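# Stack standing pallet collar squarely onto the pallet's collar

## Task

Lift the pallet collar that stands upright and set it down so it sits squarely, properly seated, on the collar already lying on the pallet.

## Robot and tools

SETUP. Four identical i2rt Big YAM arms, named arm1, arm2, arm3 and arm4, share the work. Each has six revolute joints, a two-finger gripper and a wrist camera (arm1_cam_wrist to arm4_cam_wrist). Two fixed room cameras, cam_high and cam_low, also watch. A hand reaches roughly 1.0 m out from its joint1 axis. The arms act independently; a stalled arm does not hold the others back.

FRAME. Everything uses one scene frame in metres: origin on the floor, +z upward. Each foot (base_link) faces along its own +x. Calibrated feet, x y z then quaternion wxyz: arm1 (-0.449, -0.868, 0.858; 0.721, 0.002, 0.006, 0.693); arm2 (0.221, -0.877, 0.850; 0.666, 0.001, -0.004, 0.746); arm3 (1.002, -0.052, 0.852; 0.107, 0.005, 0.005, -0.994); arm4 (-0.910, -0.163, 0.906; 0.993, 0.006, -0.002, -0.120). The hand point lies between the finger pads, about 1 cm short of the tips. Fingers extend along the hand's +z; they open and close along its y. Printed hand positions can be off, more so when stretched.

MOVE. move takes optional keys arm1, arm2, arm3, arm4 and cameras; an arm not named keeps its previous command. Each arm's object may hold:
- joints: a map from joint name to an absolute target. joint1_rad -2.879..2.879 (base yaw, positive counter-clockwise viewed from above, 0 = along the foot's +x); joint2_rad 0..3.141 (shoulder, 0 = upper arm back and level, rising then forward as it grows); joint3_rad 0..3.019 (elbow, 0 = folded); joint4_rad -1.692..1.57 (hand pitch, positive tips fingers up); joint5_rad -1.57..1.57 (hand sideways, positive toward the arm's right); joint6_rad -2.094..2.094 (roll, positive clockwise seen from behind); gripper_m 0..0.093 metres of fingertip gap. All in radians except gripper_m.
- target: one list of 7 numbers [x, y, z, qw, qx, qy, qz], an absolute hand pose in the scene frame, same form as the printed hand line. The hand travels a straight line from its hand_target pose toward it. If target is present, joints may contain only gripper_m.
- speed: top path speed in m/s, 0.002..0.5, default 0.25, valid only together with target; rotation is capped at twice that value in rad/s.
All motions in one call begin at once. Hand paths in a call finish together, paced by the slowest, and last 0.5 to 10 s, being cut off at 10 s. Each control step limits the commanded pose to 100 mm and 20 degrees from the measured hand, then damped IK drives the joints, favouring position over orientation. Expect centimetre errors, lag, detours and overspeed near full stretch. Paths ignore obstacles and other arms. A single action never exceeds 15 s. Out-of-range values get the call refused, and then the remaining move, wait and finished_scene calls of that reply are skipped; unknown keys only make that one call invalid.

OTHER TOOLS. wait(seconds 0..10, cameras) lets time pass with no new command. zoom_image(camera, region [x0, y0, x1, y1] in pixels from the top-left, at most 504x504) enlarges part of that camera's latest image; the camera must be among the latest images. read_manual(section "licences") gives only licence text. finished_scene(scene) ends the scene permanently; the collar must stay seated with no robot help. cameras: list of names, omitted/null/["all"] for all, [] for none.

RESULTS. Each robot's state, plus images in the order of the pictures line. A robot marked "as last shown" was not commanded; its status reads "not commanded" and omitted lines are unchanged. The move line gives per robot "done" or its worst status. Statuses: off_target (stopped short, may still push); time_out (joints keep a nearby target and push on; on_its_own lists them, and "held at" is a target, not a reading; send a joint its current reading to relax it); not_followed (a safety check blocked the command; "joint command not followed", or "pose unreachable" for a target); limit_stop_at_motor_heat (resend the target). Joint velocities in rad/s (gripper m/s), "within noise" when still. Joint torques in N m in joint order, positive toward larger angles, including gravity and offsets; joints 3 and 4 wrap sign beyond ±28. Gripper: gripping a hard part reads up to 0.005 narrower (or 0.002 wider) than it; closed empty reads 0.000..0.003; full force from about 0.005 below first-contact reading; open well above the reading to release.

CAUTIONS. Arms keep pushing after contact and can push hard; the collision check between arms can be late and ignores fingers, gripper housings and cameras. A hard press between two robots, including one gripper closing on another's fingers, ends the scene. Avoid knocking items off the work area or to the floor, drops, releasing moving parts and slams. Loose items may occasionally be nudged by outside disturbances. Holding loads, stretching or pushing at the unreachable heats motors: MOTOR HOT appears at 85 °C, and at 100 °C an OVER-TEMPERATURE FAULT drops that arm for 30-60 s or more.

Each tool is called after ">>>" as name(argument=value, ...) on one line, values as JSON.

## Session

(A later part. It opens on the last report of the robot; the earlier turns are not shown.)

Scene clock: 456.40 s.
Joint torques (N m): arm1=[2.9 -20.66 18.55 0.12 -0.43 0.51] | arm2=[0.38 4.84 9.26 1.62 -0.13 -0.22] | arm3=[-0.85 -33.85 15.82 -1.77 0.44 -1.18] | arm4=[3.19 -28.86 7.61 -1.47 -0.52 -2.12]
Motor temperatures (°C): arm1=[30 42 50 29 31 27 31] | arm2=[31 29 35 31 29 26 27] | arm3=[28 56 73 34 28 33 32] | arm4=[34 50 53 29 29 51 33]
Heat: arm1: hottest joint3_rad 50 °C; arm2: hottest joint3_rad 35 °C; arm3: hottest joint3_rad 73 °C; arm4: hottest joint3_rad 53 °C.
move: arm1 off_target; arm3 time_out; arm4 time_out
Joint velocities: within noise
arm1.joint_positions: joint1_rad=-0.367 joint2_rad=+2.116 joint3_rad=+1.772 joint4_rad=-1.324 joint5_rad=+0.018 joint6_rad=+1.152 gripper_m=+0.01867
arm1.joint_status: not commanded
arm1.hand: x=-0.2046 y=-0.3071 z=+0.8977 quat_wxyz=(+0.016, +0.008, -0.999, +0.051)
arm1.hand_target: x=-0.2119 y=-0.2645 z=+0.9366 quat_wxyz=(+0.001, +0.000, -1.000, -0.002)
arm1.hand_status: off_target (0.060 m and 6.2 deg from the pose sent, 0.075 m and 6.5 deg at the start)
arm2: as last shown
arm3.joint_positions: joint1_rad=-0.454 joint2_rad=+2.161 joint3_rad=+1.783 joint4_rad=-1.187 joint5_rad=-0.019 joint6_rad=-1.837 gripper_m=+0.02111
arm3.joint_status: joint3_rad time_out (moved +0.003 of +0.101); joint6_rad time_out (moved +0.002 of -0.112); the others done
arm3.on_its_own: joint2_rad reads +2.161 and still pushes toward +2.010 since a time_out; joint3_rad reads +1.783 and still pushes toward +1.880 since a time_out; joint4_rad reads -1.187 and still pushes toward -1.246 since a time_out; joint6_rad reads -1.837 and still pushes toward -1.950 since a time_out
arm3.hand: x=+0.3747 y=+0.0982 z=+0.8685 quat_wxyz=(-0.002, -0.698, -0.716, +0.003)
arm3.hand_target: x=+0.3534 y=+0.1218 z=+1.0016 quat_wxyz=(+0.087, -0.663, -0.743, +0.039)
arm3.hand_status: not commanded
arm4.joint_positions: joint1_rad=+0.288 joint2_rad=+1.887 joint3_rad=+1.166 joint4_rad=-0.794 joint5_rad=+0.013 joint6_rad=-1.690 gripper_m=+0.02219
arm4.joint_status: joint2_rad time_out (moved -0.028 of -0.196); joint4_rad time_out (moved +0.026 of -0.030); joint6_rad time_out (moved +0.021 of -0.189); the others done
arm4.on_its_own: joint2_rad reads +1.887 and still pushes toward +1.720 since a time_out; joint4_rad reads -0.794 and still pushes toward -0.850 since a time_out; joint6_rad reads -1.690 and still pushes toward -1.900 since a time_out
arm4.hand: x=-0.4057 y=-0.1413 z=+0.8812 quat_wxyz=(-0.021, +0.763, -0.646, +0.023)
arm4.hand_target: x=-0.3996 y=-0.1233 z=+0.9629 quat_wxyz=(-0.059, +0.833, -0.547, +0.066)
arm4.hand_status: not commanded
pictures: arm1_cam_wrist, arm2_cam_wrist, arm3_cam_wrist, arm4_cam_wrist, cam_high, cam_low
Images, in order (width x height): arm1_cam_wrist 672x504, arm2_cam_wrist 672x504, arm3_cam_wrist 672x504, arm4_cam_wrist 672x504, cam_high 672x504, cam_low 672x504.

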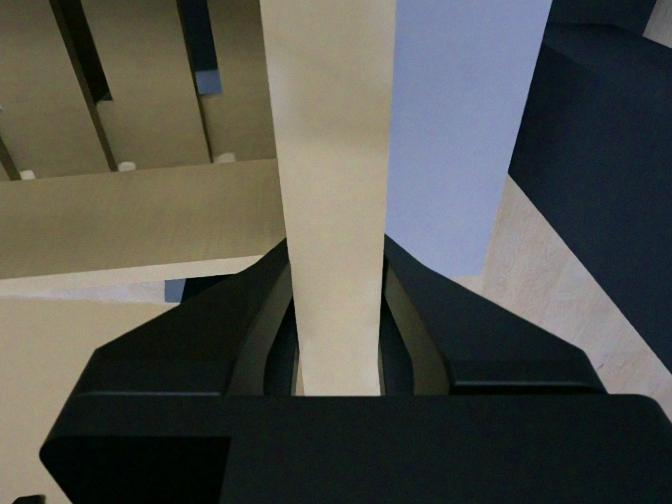

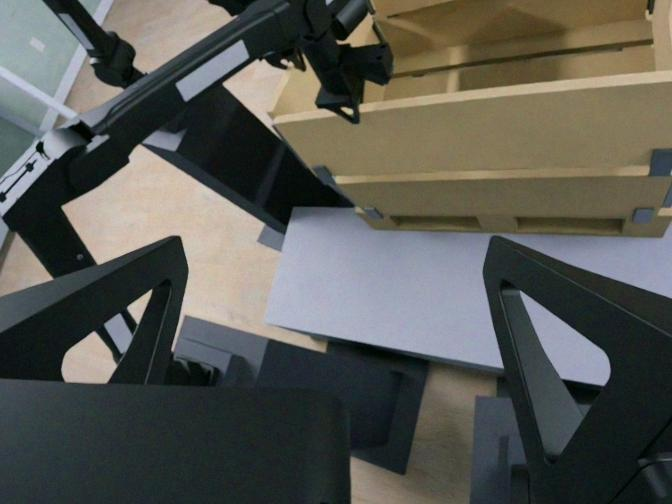

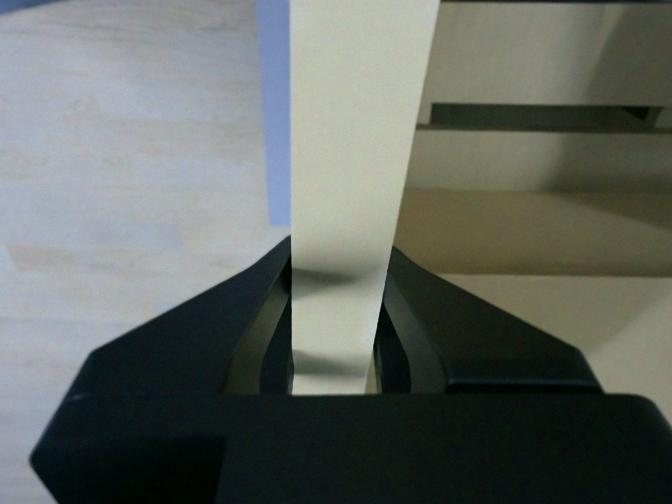

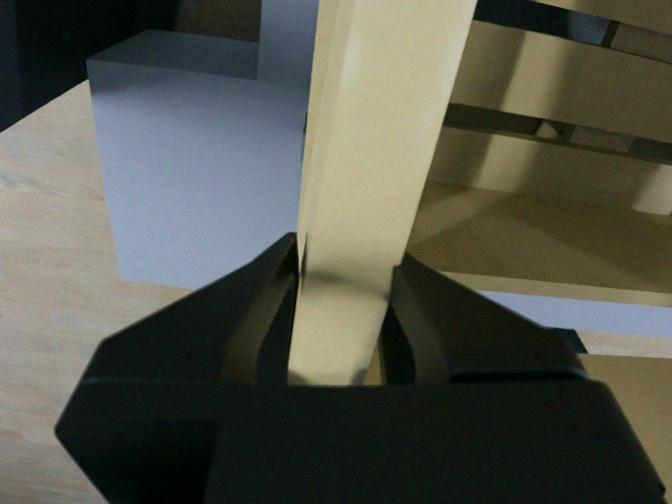

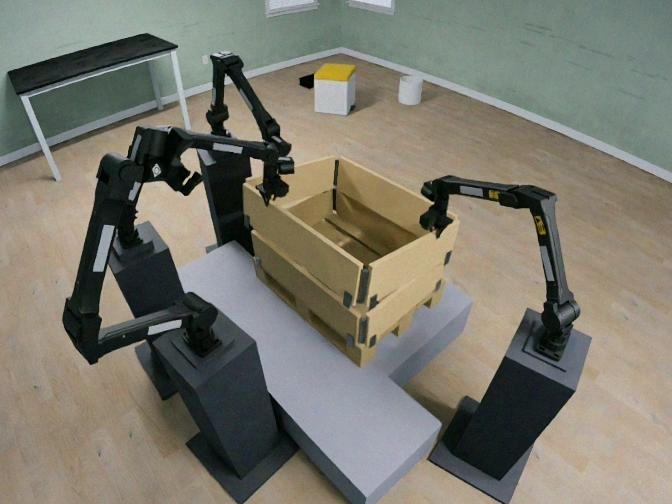

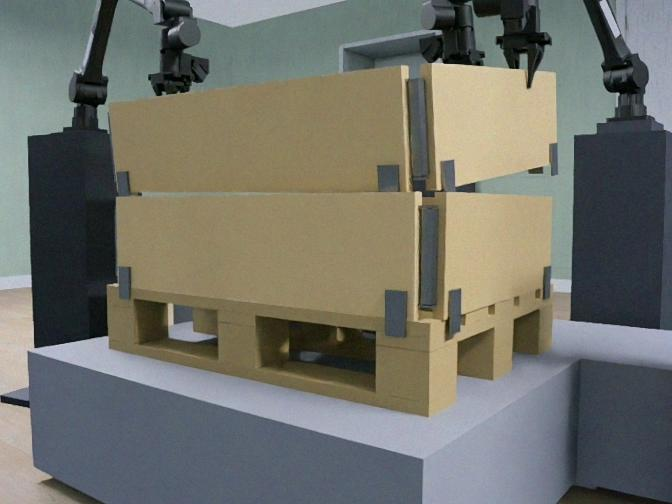

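>>> move(arm1={"target":[-0.13,-0.26,0.93,0,0,1,0],"speed":0.15}, arm3={"joints":{"joint1_rad":-0.475,"joint3_rad":1.89,"joint6_rad":-1.98}}, arm4={"joints":{"joint1_rad":0.32,"joint2_rad":1.69,"joint3_rad":1.09,"joint4_rad":-0.82,"joint6_rad":-1.95}})

>>> zoom_image(camera="cam_low", region=[100, 50, 600, 430])

Scene clock: 463.63 s.
Joint torques (N m): arm1=[-4.37 -18.55 22.04 2.11 0.31 -0.27] | arm2=[0.38 4.84 9.26 1.63 -0.14 -0.22] | arm3=[0.03 -33.85 16.09 -1.76 0.47 -1.5] | arm4=[2.43 -28.28 4.66 -2.51 -0.39 -2.5]
Motor temperatures (°C): arm1=[30 43 51 29 31 27 31] | arm2=[31 29 35 31 29 26 27] | arm3=[28 56 71 34 29 32 32] | arm4=[34 51 52 29 29 51 33]
Heat: arm1: hottest joint3_rad 51 °C; arm2: hottest joint3_rad 35 °C; arm3: hottest joint3_rad 71 °C; arm4: hottest joint3_rad 52 °C.
move: arm1 off_target; arm3 time_out; arm4 time_out
Joint velocities: within noise
arm1.joint_positions: joint1_rad=-0.386 joint2_rad=+2.164 joint3_rad=+1.872 joint4_rad=-1.432 joint5_rad=-0.005 joint6_rad=+1.129 gripper_m=+0.01867
arm1.joint_status: not commanded
arm1.hand: x=-0.1947 y=-0.3046 z=+0.9055 quat_wxyz=(+0.040, +0.009, -0.997, +0.071)
arm1.hand_target: x=-0.1354 y=-0.2699 z=+0.9351 quat_wxyz=(+0.002, -0.005, -1.000, -0.001)
arm1.hand_status: off_target (0.082 m and 9.4 deg from the pose sent, 0.094 m and 6.2 deg at the start)
arm2: as last shown
arm3.joint_positions: joint1_rad=-0.461 joint2_rad=+2.161 joint3_rad=+1.790 joint4_rad=-1.190 joint5_rad=-0.019 joint6_rad=-1.838 gripper_m=+0.02119
arm3.joint_status: joint3_rad time_out (moved +0.007 of +0.107); joint6_rad time_out (moved -0.002 of -0.143); the others done
arm3.on_its_own: joint2_rad reads +2.161 and still pushes toward +2.010 since a time_out; joint3_rad reads +1.790 and still pushes toward +1.890 since a time_out; joint4_rad reads -1.190 and still pushes toward -1.246 since a time_out; joint6_rad reads -1.838 and still pushes toward -1.980 since a time_out
arm3.hand: x=+0.3738 y=+0.1025 z=+0.8710 quat_wxyz=(+0.000, -0.699, -0.715, +0.004)
arm3.hand_target: x=+0.3503 y=+0.1195 z=+1.0058 quat_wxyz=(+0.091, -0.648, -0.755, +0.039)
arm3.hand_status: not commanded
arm4.joint_positions: joint1_rad=+0.297 joint2_rad=+1.855 joint3_rad=+1.121 joint4_rad=-0.731 joint5_rad=+0.010 joint6_rad=-1.699 gripper_m=+0.02264
arm4.joint_status: joint2_rad time_out (moved -0.033 of -0.197); joint4_rad time_out (moved +0.063 of -0.026); joint6_rad time_out (moved -0.009 of -0.260); the others done
arm4.on_its_own: joint2_rad reads +1.855 and still pushes toward +1.690 since a time_out; joint4_rad reads -0.731 and still pushes toward -0.820 since a time_out; joint6_rad reads -1.699 and still pushes toward -1.950 since a time_out
arm4.hand: x=-0.4078 y=-0.1363 z=+0.8845 quat_wxyz=(-0.039, +0.768, -0.638, +0.041)
arm4.hand_target: x=-0.4250 y=-0.1252 z=+0.9495 quat_wxyz=(-0.052, +0.847, -0.526, +0.061)
arm4.hand_status: not commanded
pictures: arm1_cam_wrist, arm2_cam_wrist, arm3_cam_wrist, arm4_cam_wrist, cam_high, cam_low
Images, in order (width x height): arm1_cam_wrist 672x504, arm2_cam_wrist 672x504, arm3_cam_wrist 672x504, arm4_cam_wrist 672x504, cam_high 672x504, cam_low 672x504.

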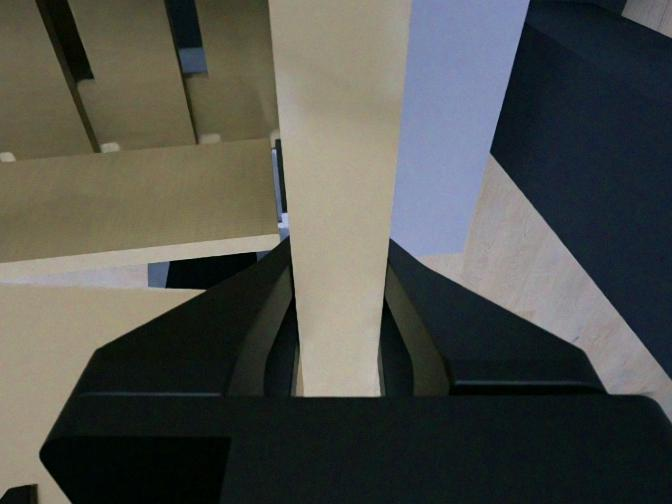

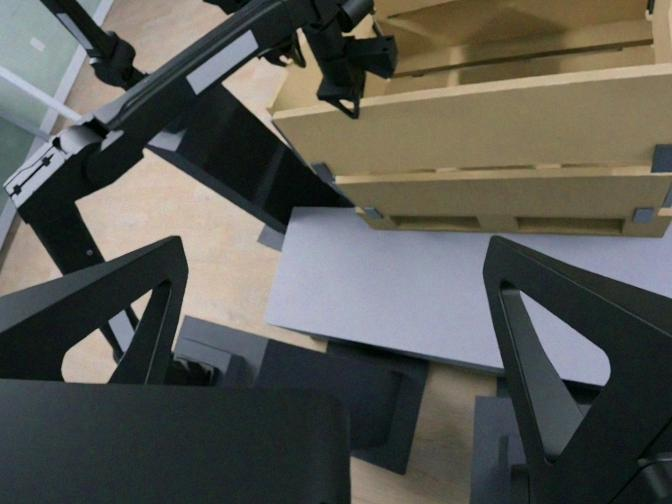

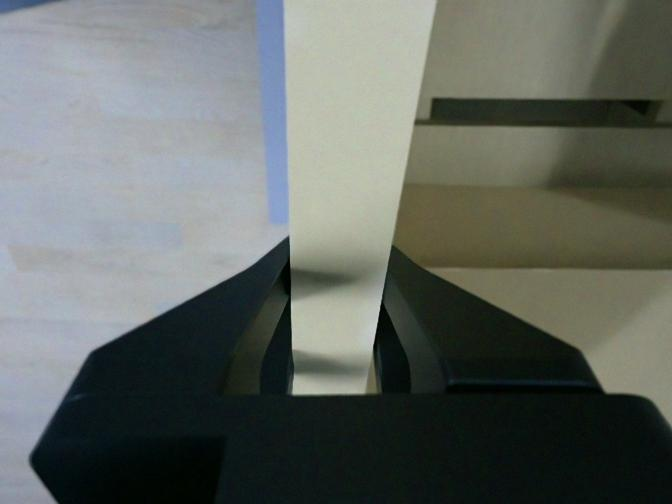

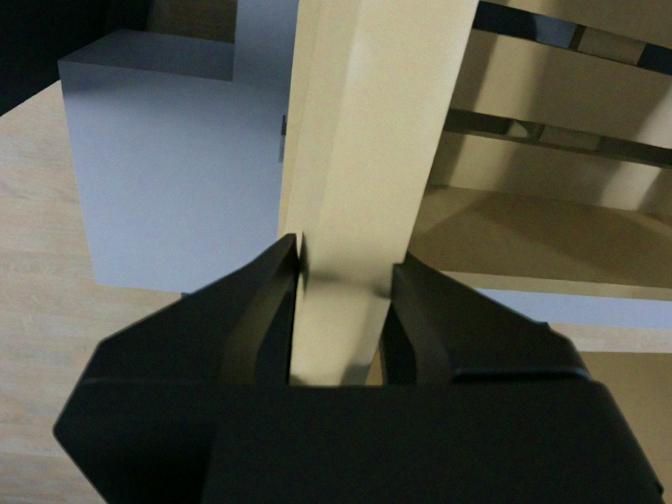

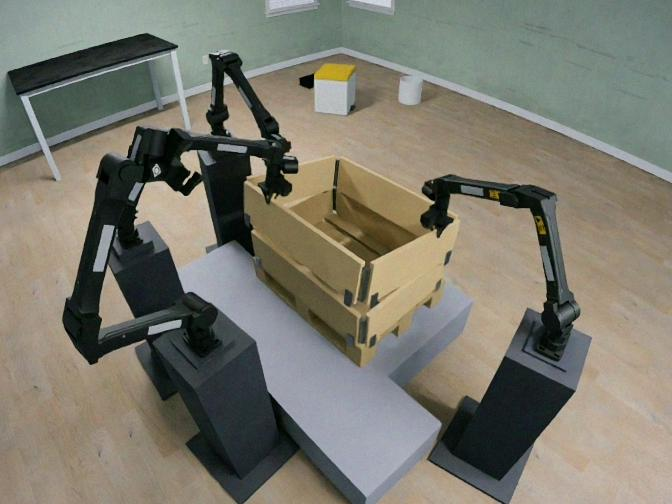

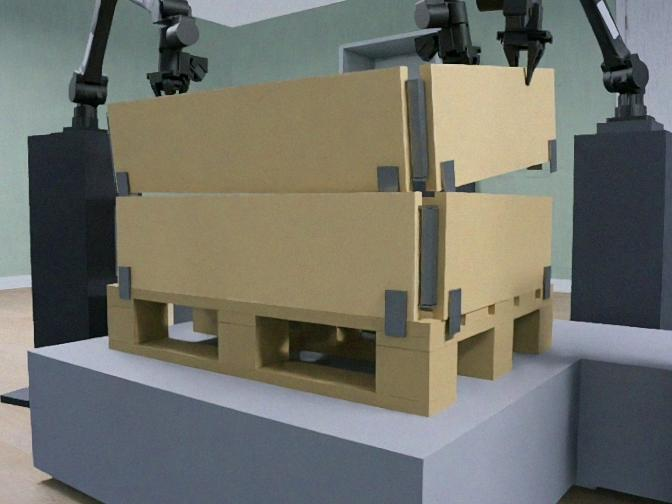

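Scaled by 1.008 (camera's finer frame: 960x720).

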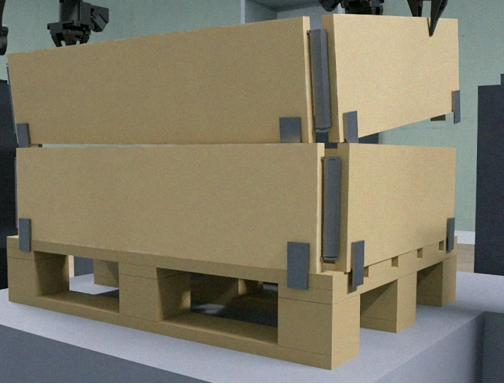

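>>> move(arm1={"target":[-0.125,-0.285,0.92,0,0,1,0],"speed":0.15}, arm3={"joints":{"joint1_rad":-0.46,"joint3_rad":1.90,"joint6_rad":-1.98}}, arm4={"joints":{"joint1_rad":0.285,"joint2_rad":1.77,"joint3_rad":1.27,"joint4_rad":-0.89,"joint6_rad":-1.95}})

>>> zoom_image(camera="cam_low", region=[100, 50, 600, 430])

Scene clock: 478.57 s.
Joint torques (N m): arm1=[-3.02 -21.19 14.65 2.77 0.34 -0.21] | arm2=[0.38 4.89 9.25 1.63 -0.14 -0.22] | arm3=[1.2 -33.79 16.81 -1.07 0.47 -1.09] | arm4=[0.09 -27.05 12.78 -3.17 -0.25 -2.06]
Motor temperatures (°C): arm1=[30 44 54 30 30 27 31] | arm2=[31 29 35 31 29 26 27] | arm3=[28 56 71 34 29 33 32] | arm4=[34 51 50 29 29 52 33]
Heat: arm1: hottest joint3_rad 54 °C; arm2: hottest joint3_rad 35 °C; arm3: hottest joint3_rad 71 °C; arm4: hottest joint6_rad 52 °C.
move: arm1 off_target; arm3 time_out; arm4 time_out
Joint velocities: within noise
arm1.joint_positions: joint1_rad=-0.427 joint2_rad=+2.167 joint3_rad=+1.872 joint4_rad=-1.390 joint5_rad=+0.002 joint6_rad=+1.089 gripper_m=+0.01867
arm1.joint_status: not commanded
arm1.hand: x=-0.1666 y=-0.3072 z=+0.9018 quat_wxyz=(+0.031, +0.008, -0.998, +0.054)
arm1.hand_target: x=-0.1262 y=-0.2885 z=+0.9221 quat_wxyz=(-0.002, +0.000, -1.000, +0.001)
arm1.hand_status: off_target (0.051 m and 7.2 deg from the pose sent, 0.074 m and 9.4 deg at the start)
arm2: as last shown
arm3.joint_positions: joint1_rad=-0.461 joint2_rad=+2.161 joint3_rad=+1.790 joint4_rad=-1.210 joint5_rad=-0.019 joint6_rad=-1.878 gripper_m=+0.02116
arm3.joint_status: joint3_rad time_out (moved +0.000 of +0.110); joint6_rad time_out (moved -0.040 of -0.142); the others done
arm3.on_its_own: joint2_rad reads +2.161 and still pushes toward +2.010 since a time_out; joint3_rad reads +1.790 and still pushes toward +1.900 since a time_out; joint6_rad reads -1.878 and still pushes toward -1.980 since a time_out
arm3.hand: x=+0.3785 y=+0.1013 z=+0.8711 quat_wxyz=(-0.009, -0.685, -0.728, -0.001)
arm3.hand_target: x=+0.3449 y=+0.1102 z=+1.0099 quat_wxyz=(+0.095, -0.643, -0.759, +0.042)
arm3.hand_status: not commanded
arm4.joint_positions: joint1_rad=+0.287 joint2_rad=+1.908 joint3_rad=+1.209 joint4_rad=-0.784 joint5_rad=+0.006 joint6_rad=-1.747 gripper_m=+0.02253
arm4.joint_status: joint4_rad time_out (moved -0.054 of -0.159); joint6_rad time_out (moved -0.048 of -0.251); the others done
arm4.on_its_own: joint4_rad reads -0.784 and still pushes toward -0.890 since a time_out; joint6_rad reads -1.747 and still pushes toward -1.950 since a time_out
arm4.hand: x=-0.3854 y=-0.1395 z=+0.8847 quat_wxyz=(-0.033, +0.780, -0.624, +0.034)
arm4.hand_target: x=-0.3685 y=-0.1401 z=+0.9732 quat_wxyz=(-0.058, +0.836, -0.540, +0.073)
arm4.hand_status: not commanded
pictures: arm1_cam_wrist, arm2_cam_wrist, arm3_cam_wrist, arm4_cam_wrist, cam_high, cam_low
Images, in order (width x height): arm1_cam_wrist 672x504, arm2_cam_wrist 672x504, arm3_cam_wrist 672x504, arm4_cam_wrist 672x504, cam_high 672x504, cam_low 672x504.

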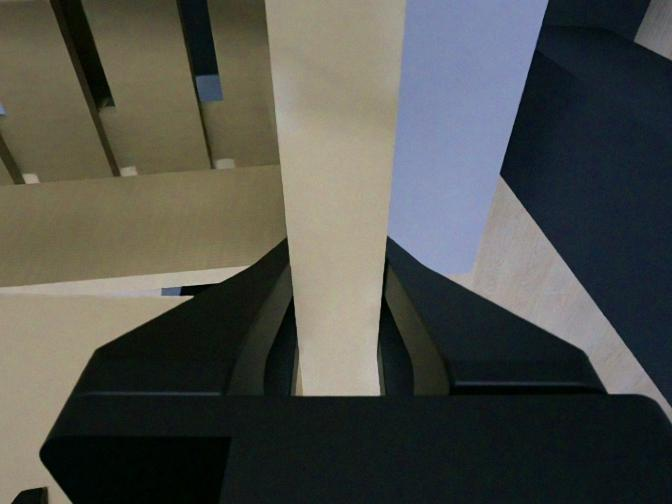

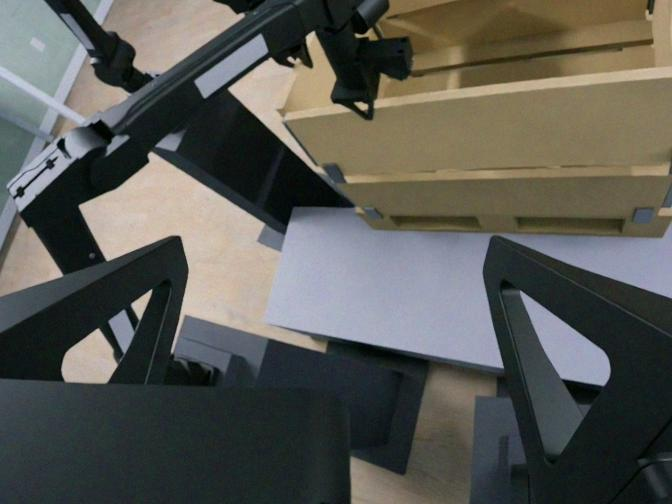

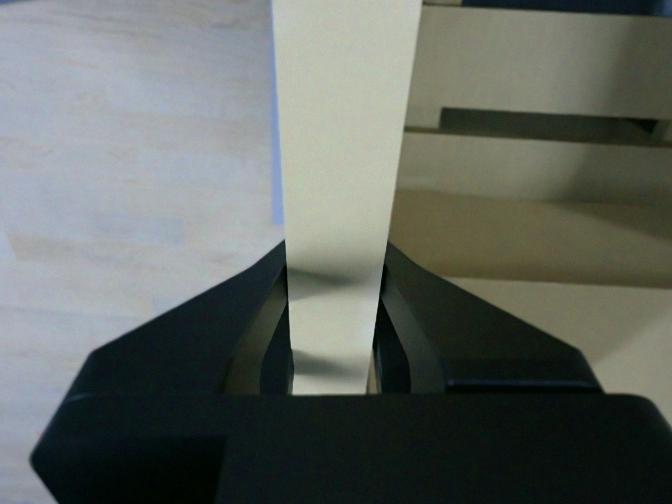

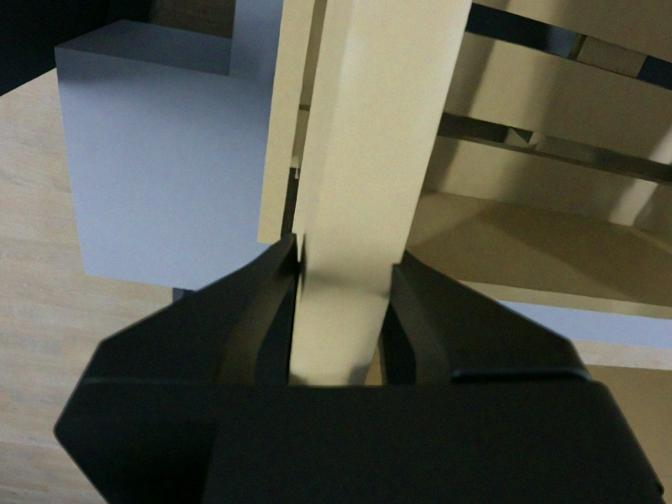

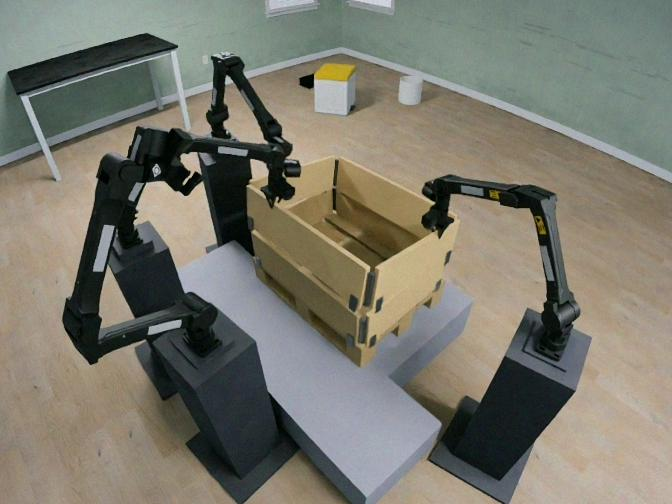

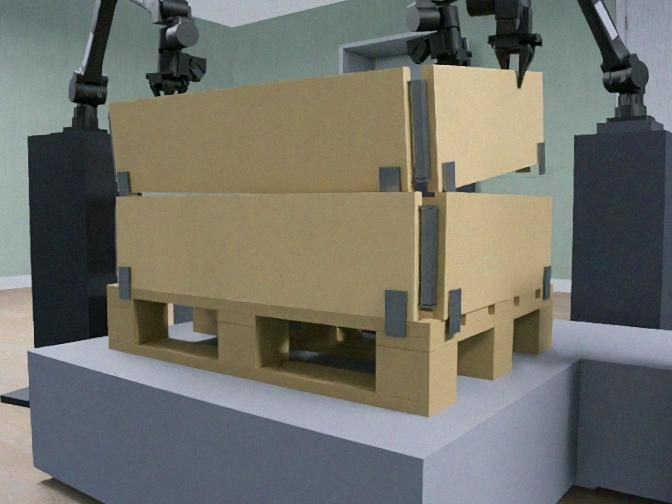

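Scaled by 1.008 (camera's finer frame: 960x720).

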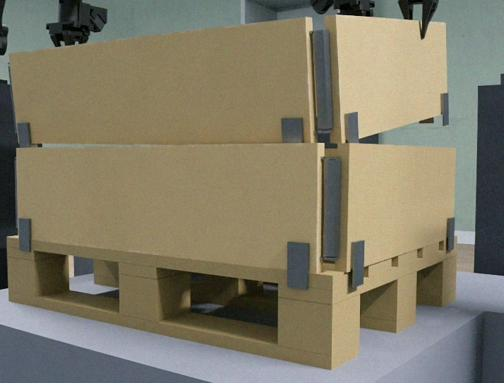

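>>> move(arm1={"target":[-0.155,-0.29,0.915,0,0,1,0],"speed":0.15}, arm3={"joints":{"joint1_rad":-0.465,"joint2_rad":2.02,"joint3_rad":1.90,"joint4_rad":-1.16}}, arm4={"joints":{"joint1_rad":0.29,"joint2_rad":1.74,"joint3_rad":1.19,"joint4_rad":-0.88}})

>>> zoom_image(camera="cam_low", region=[100, 50, 600, 430])

Scene clock: 486.07 s.
Joint torques (N m): arm1=[-0.91 -22.59 11.17 2.97 0.32 0.07] | arm2=[0.38 4.84 9.26 1.62 -0.14 -0.22] | arm3=[0.73 -33.03 16.84 0.95 0.52 -1.09] | arm4=[0.91 -29.1 7.09 -2.84 -0.09 -2.05]
Motor temperatures (°C): arm1=[30 44 54 30 30 27 31] | arm2=[31 29 35 31 29 26 27] | arm3=[28 56 72 33 29 32 32] | arm4=[34 49 50 29 29 51 33]
Heat: arm1: hottest joint3_rad 54 °C; arm2: hottest joint3_rad 35 °C; arm3: hottest joint3_rad 72 °C; arm4: hottest joint6_rad 51 °C.
move: arm1 off_target; arm3 time_out; arm4 time_out
Joint velocities: within noise
arm1.joint_positions: joint1_rad=-0.416 joint2_rad=+2.148 joint3_rad=+1.825 joint4_rad=-1.353 joint5_rad=-0.002 joint6_rad=+1.098 gripper_m=+0.01867
arm1.joint_status: not commanded
arm1.hand: x=-0.1760 y=-0.3098 z=+0.8962 quat_wxyz=(+0.030, +0.009, -0.998, +0.050)
arm1.hand_target: x=-0.1557 y=-0.2917 z=+0.9166 quat_wxyz=(+0.001, +0.000, -1.000, +0.001)
arm1.hand_status: off_target (0.034 m and 6.8 deg from the pose sent, 0.025 m and 7.2 deg at the start)
arm2.joint_positions: joint1_rad=+0.088 joint2_rad=+0.484 joint3_rad=+1.404 joint4_rad=-1.425 joint5_rad=-0.290 joint6_rad=+0.382 gripper_m=+0.09396
arm2.joint_status: not commanded
arm2.hand: x=+0.1399 y=-0.7350 z=+1.4055 quat_wxyz=(-0.132, +0.603, -0.605, -0.503)
arm2.hand_target: x=+0.1405 y=-0.7382 z=+1.4154 quat_wxyz=(-0.138, +0.600, -0.600, -0.511)
arm2.hand_status: not commanded
arm3.joint_positions: joint1_rad=-0.460 joint2_rad=+2.161 joint3_rad=+1.790 joint4_rad=-1.193 joint5_rad=-0.020 joint6_rad=-1.878 gripper_m=+0.02116
arm3.joint_status: joint2_rad time_out (moved +0.000 of -0.141); joint3_rad time_out (moved +0.000 of +0.110); the others done
arm3.on_its_own: joint2_rad reads +2.161 and still pushes toward +2.020 since a time_out; joint3_rad reads +1.790 and still pushes toward +1.900 since a time_out; joint6_rad reads -1.878 and still pushes toward -1.980 since a time_out
arm3.hand: x=+0.3743 y=+0.1015 z=+0.8710 quat_wxyz=(-0.002, -0.685, -0.729, +0.004)
arm3.hand_target: x=+0.3282 y=+0.1178 z=+1.0077 quat_wxyz=(+0.124, -0.642, -0.755, +0.056)
arm3.hand_status: not commanded
arm4.joint_positions: joint1_rad=+0.283 joint2_rad=+1.908 joint3_rad=+1.194 joint4_rad=-0.783 joint5_rad=+0.002 joint6_rad=-1.745 gripper_m=+0.02253
arm4.joint_status: joint2_rad time_out (moved +0.000 of -0.168); joint4_rad time_out (moved +0.002 of -0.096); the others done
arm4.on_its_own: joint2_rad reads +1.908 and still pushes toward +1.740 since a time_out; joint4_rad reads -0.783 and still pushes toward -0.880 since a time_out; joint6_rad reads -1.745 and still pushes toward -1.950 since a time_out
arm4.hand: x=-0.3924 y=-0.1410 z=+0.8799 quat_wxyz=(-0.030, +0.779, -0.626, +0.027)
arm4.hand_target: x=-0.3978 y=-0.1386 z=+0.9592 quat_wxyz=(-0.048, +0.839, -0.539, +0.057)
arm4.hand_status: not commanded
pictures: arm1_cam_wrist, arm2_cam_wrist, arm3_cam_wrist, arm4_cam_wrist, cam_high, cam_low
Images, in order (width x height): arm1_cam_wrist 672x504, arm2_cam_wrist 672x504, arm3_cam_wrist 672x504, arm4_cam_wrist 672x504, cam_high 672x504, cam_low 672x504.

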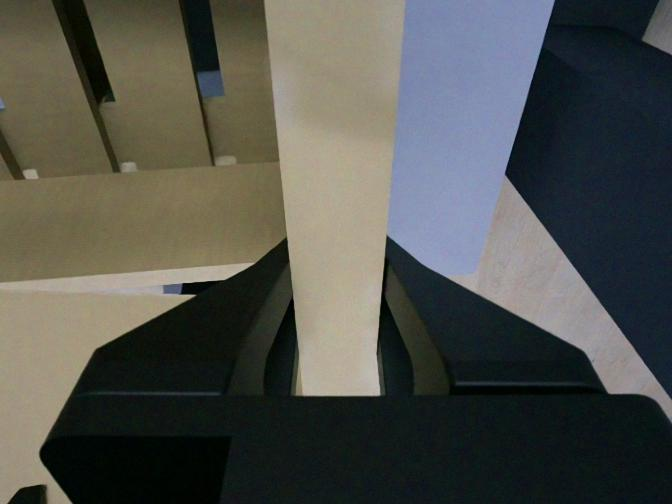

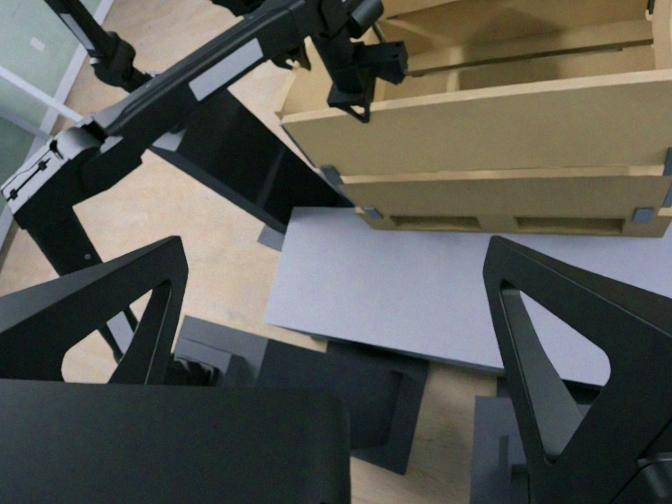

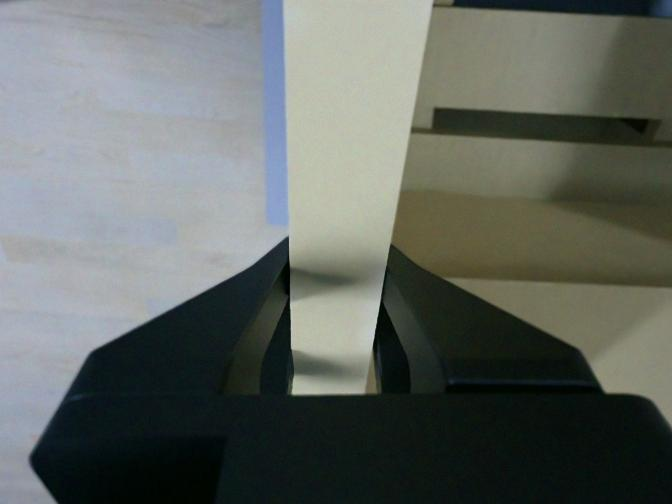

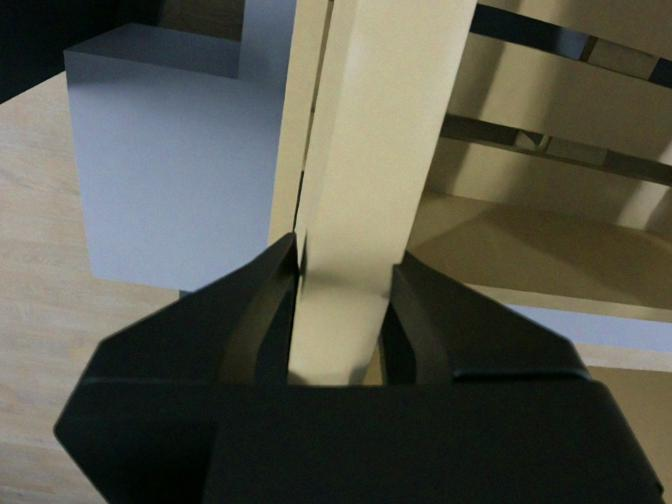

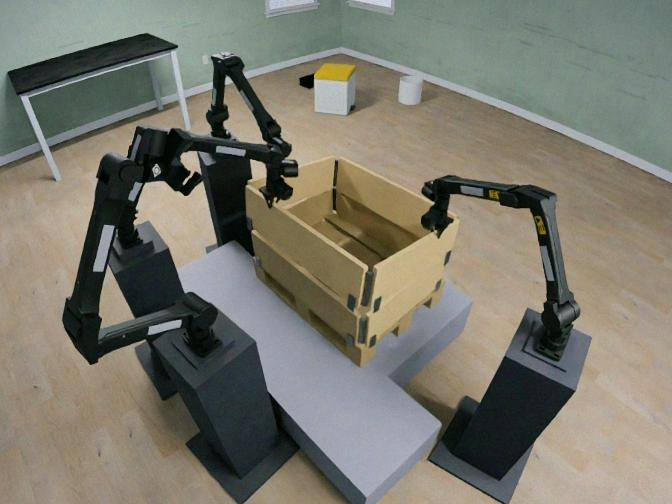

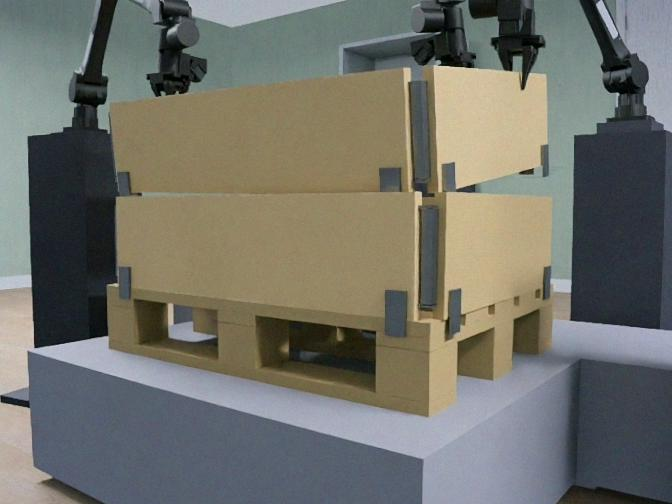

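Scaled by 1.008 (camera's finer frame: 960x720).

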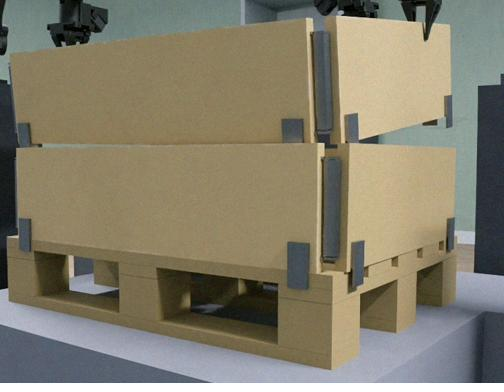

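>>> move(arm1={"target":[-0.165,-0.29,0.895,0,0,1,0],"speed":0.15}, arm3={"joints":{"joint1_rad":-0.465,"joint2_rad":1.96,"joint3_rad":1.90,"joint4_rad":-1.16}}, arm4={"joints":{"joint1_rad":0.29,"joint2_rad":1.69,"joint3_rad":1.17,"joint4_rad":-0.90}})

>>> zoom_image(camera="cam_low", region=[100, 50, 600, 430])

Scene clock: 495.77 s.
Joint torques (N m): arm1=[-0.91 -20.25 10.52 3.88 0.34 0.08] | arm2=[0.32 4.84 9.25 1.62 -0.14 -0.22] | arm3=[0.67 -38.07 16.85 1.02 0.53 -1.15] | arm4=[1.2 -31.91 6.75 -3.6 -0.07 -2.06]
Motor temperatures (°C): arm1=[30 44 54 30 30 27 31] | arm2=[31 29 35 31 29 26 27] | arm3=[28 57 73 33 29 32 32] | arm4=[34 48 50 29 29 51 33]
Heat: arm1: hottest joint3_rad 54 °C; arm2: hottest joint3_rad 35 °C; arm3: hottest joint3_rad 73 °C; arm4: hottest joint6_rad 51 °C.
move: arm1 off_target; arm3 time_out; arm4 time_out
Joint velocities: within noise
arm1.joint_positions: joint1_rad=-0.403 joint2_rad=+2.129 joint3_rad=+1.788 joint4_rad=-1.323 joint5_rad=-0.003 joint6_rad=+1.110 gripper_m=+0.01867
arm1.joint_status: not commanded
arm1.hand: x=-0.1854 y=-0.3103 z=+0.8948 quat_wxyz=(+0.027, +0.009, -0.999, +0.044)
arm1.hand_target: x=-0.1656 y=-0.2912 z=+0.8965 quat_wxyz=(+0.001, +0.000, -1.000, +0.001)
arm1.hand_status: off_target (0.029 m and 6.0 deg from the pose sent, 0.023 m and 6.8 deg at the start)
arm2: as last shown
arm3.joint_positions: joint1_rad=-0.459 joint2_rad=+2.159 joint3_rad=+1.790 joint4_rad=-1.183 joint5_rad=-0.020 joint6_rad=-1.872 gripper_m=+0.02116
arm3.joint_status: joint2_rad time_out (moved -0.001 of -0.201); joint3_rad time_out (moved +0.000 of +0.110); the others done
arm3.on_its_own: joint2_rad reads +2.159 and still pushes toward +1.960 since a time_out; joint3_rad reads +1.790 and still pushes toward +1.900 since a time_out; joint6_rad reads -1.872 and still pushes toward -1.980 since a time_out
arm3.hand: x=+0.3714 y=+0.1015 z=+0.8720 quat_wxyz=(+0.004, -0.686, -0.727, +0.007)
arm3.hand_target: x=+0.3282 y=+0.1175 z=+1.0491 quat_wxyz=(+0.156, -0.638, -0.750, +0.072)
arm3.hand_status: not commanded
arm4.joint_positions: joint1_rad=+0.281 joint2_rad=+1.896 joint3_rad=+1.176 joint4_rad=-0.783 joint5_rad=-0.003 joint6_rad=-1.745 gripper_m=+0.02288
arm4.joint_status: joint2_rad time_out (moved -0.012 of -0.218); joint4_rad time_out (moved +0.000 of -0.117); the others done
arm4.on_its_own: joint2_rad reads +1.896 and still pushes toward +1.690 since a time_out; joint4_rad reads -0.783 and still pushes toward -0.900 since a time_out; joint6_rad reads -1.745 and still pushes toward -1.950 since a time_out
arm4.hand: x=-0.3993 y=-0.1414 z=+0.8802 quat_wxyz=(-0.030, +0.779, -0.626, +0.023)
arm4.hand_target: x=-0.4084 y=-0.1386 z=+0.9752 quat_wxyz=(-0.052, +0.839, -0.539, +0.060)
arm4.hand_status: not commanded
pictures: arm1_cam_wrist, arm2_cam_wrist, arm3_cam_wrist, arm4_cam_wrist, cam_high, cam_low
Images, in order (width x height): arm1_cam_wrist 672x504, arm2_cam_wrist 672x504, arm3_cam_wrist 672x504, arm4_cam_wrist 672x504, cam_high 672x504, cam_low 672x504.

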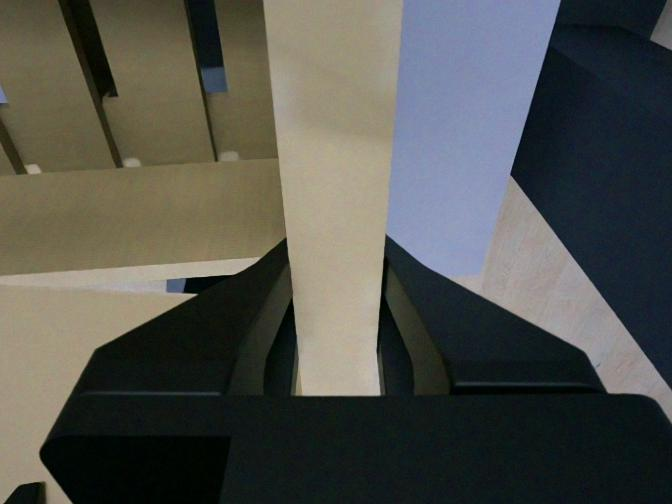

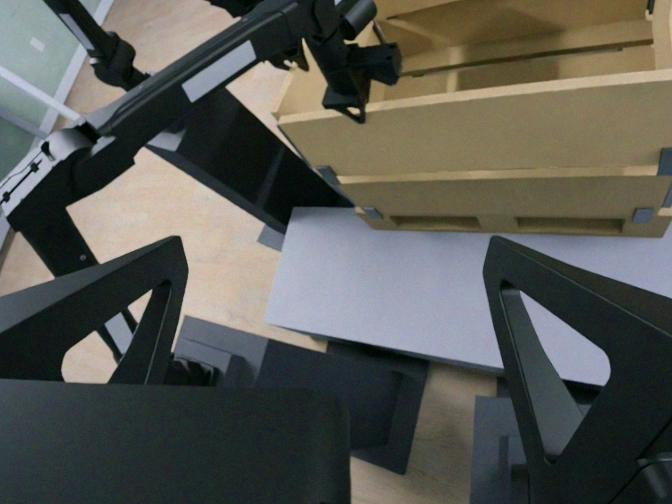

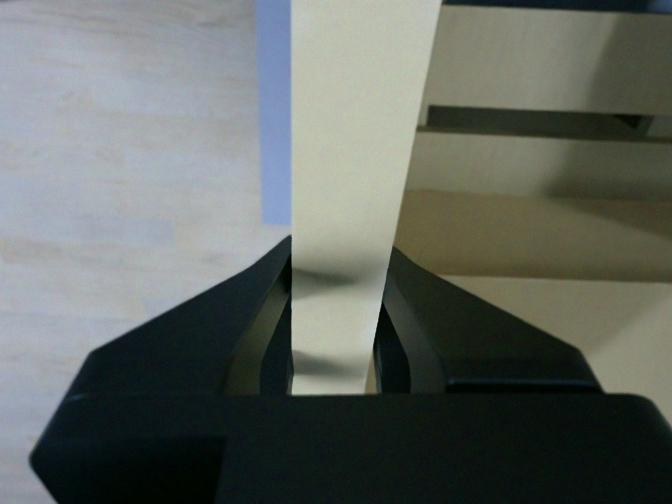

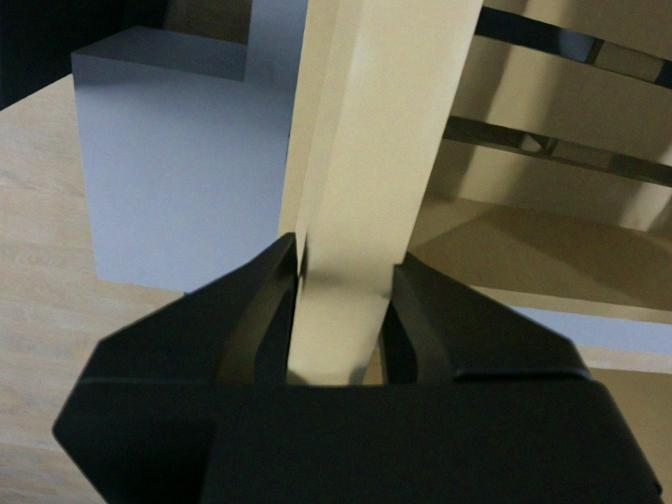

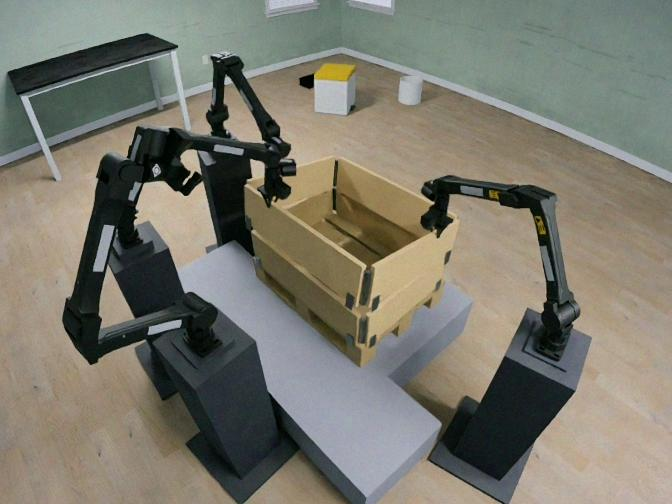

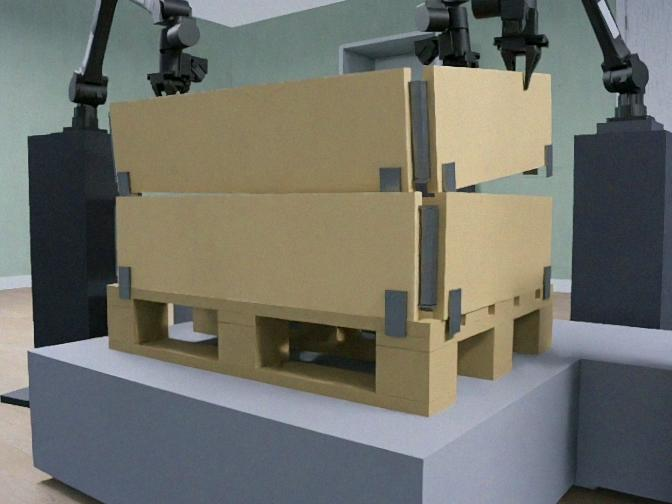

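Scaled by 1.008 (camera's finer frame: 960x720).

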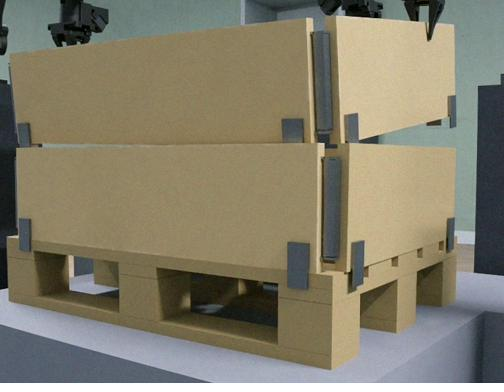

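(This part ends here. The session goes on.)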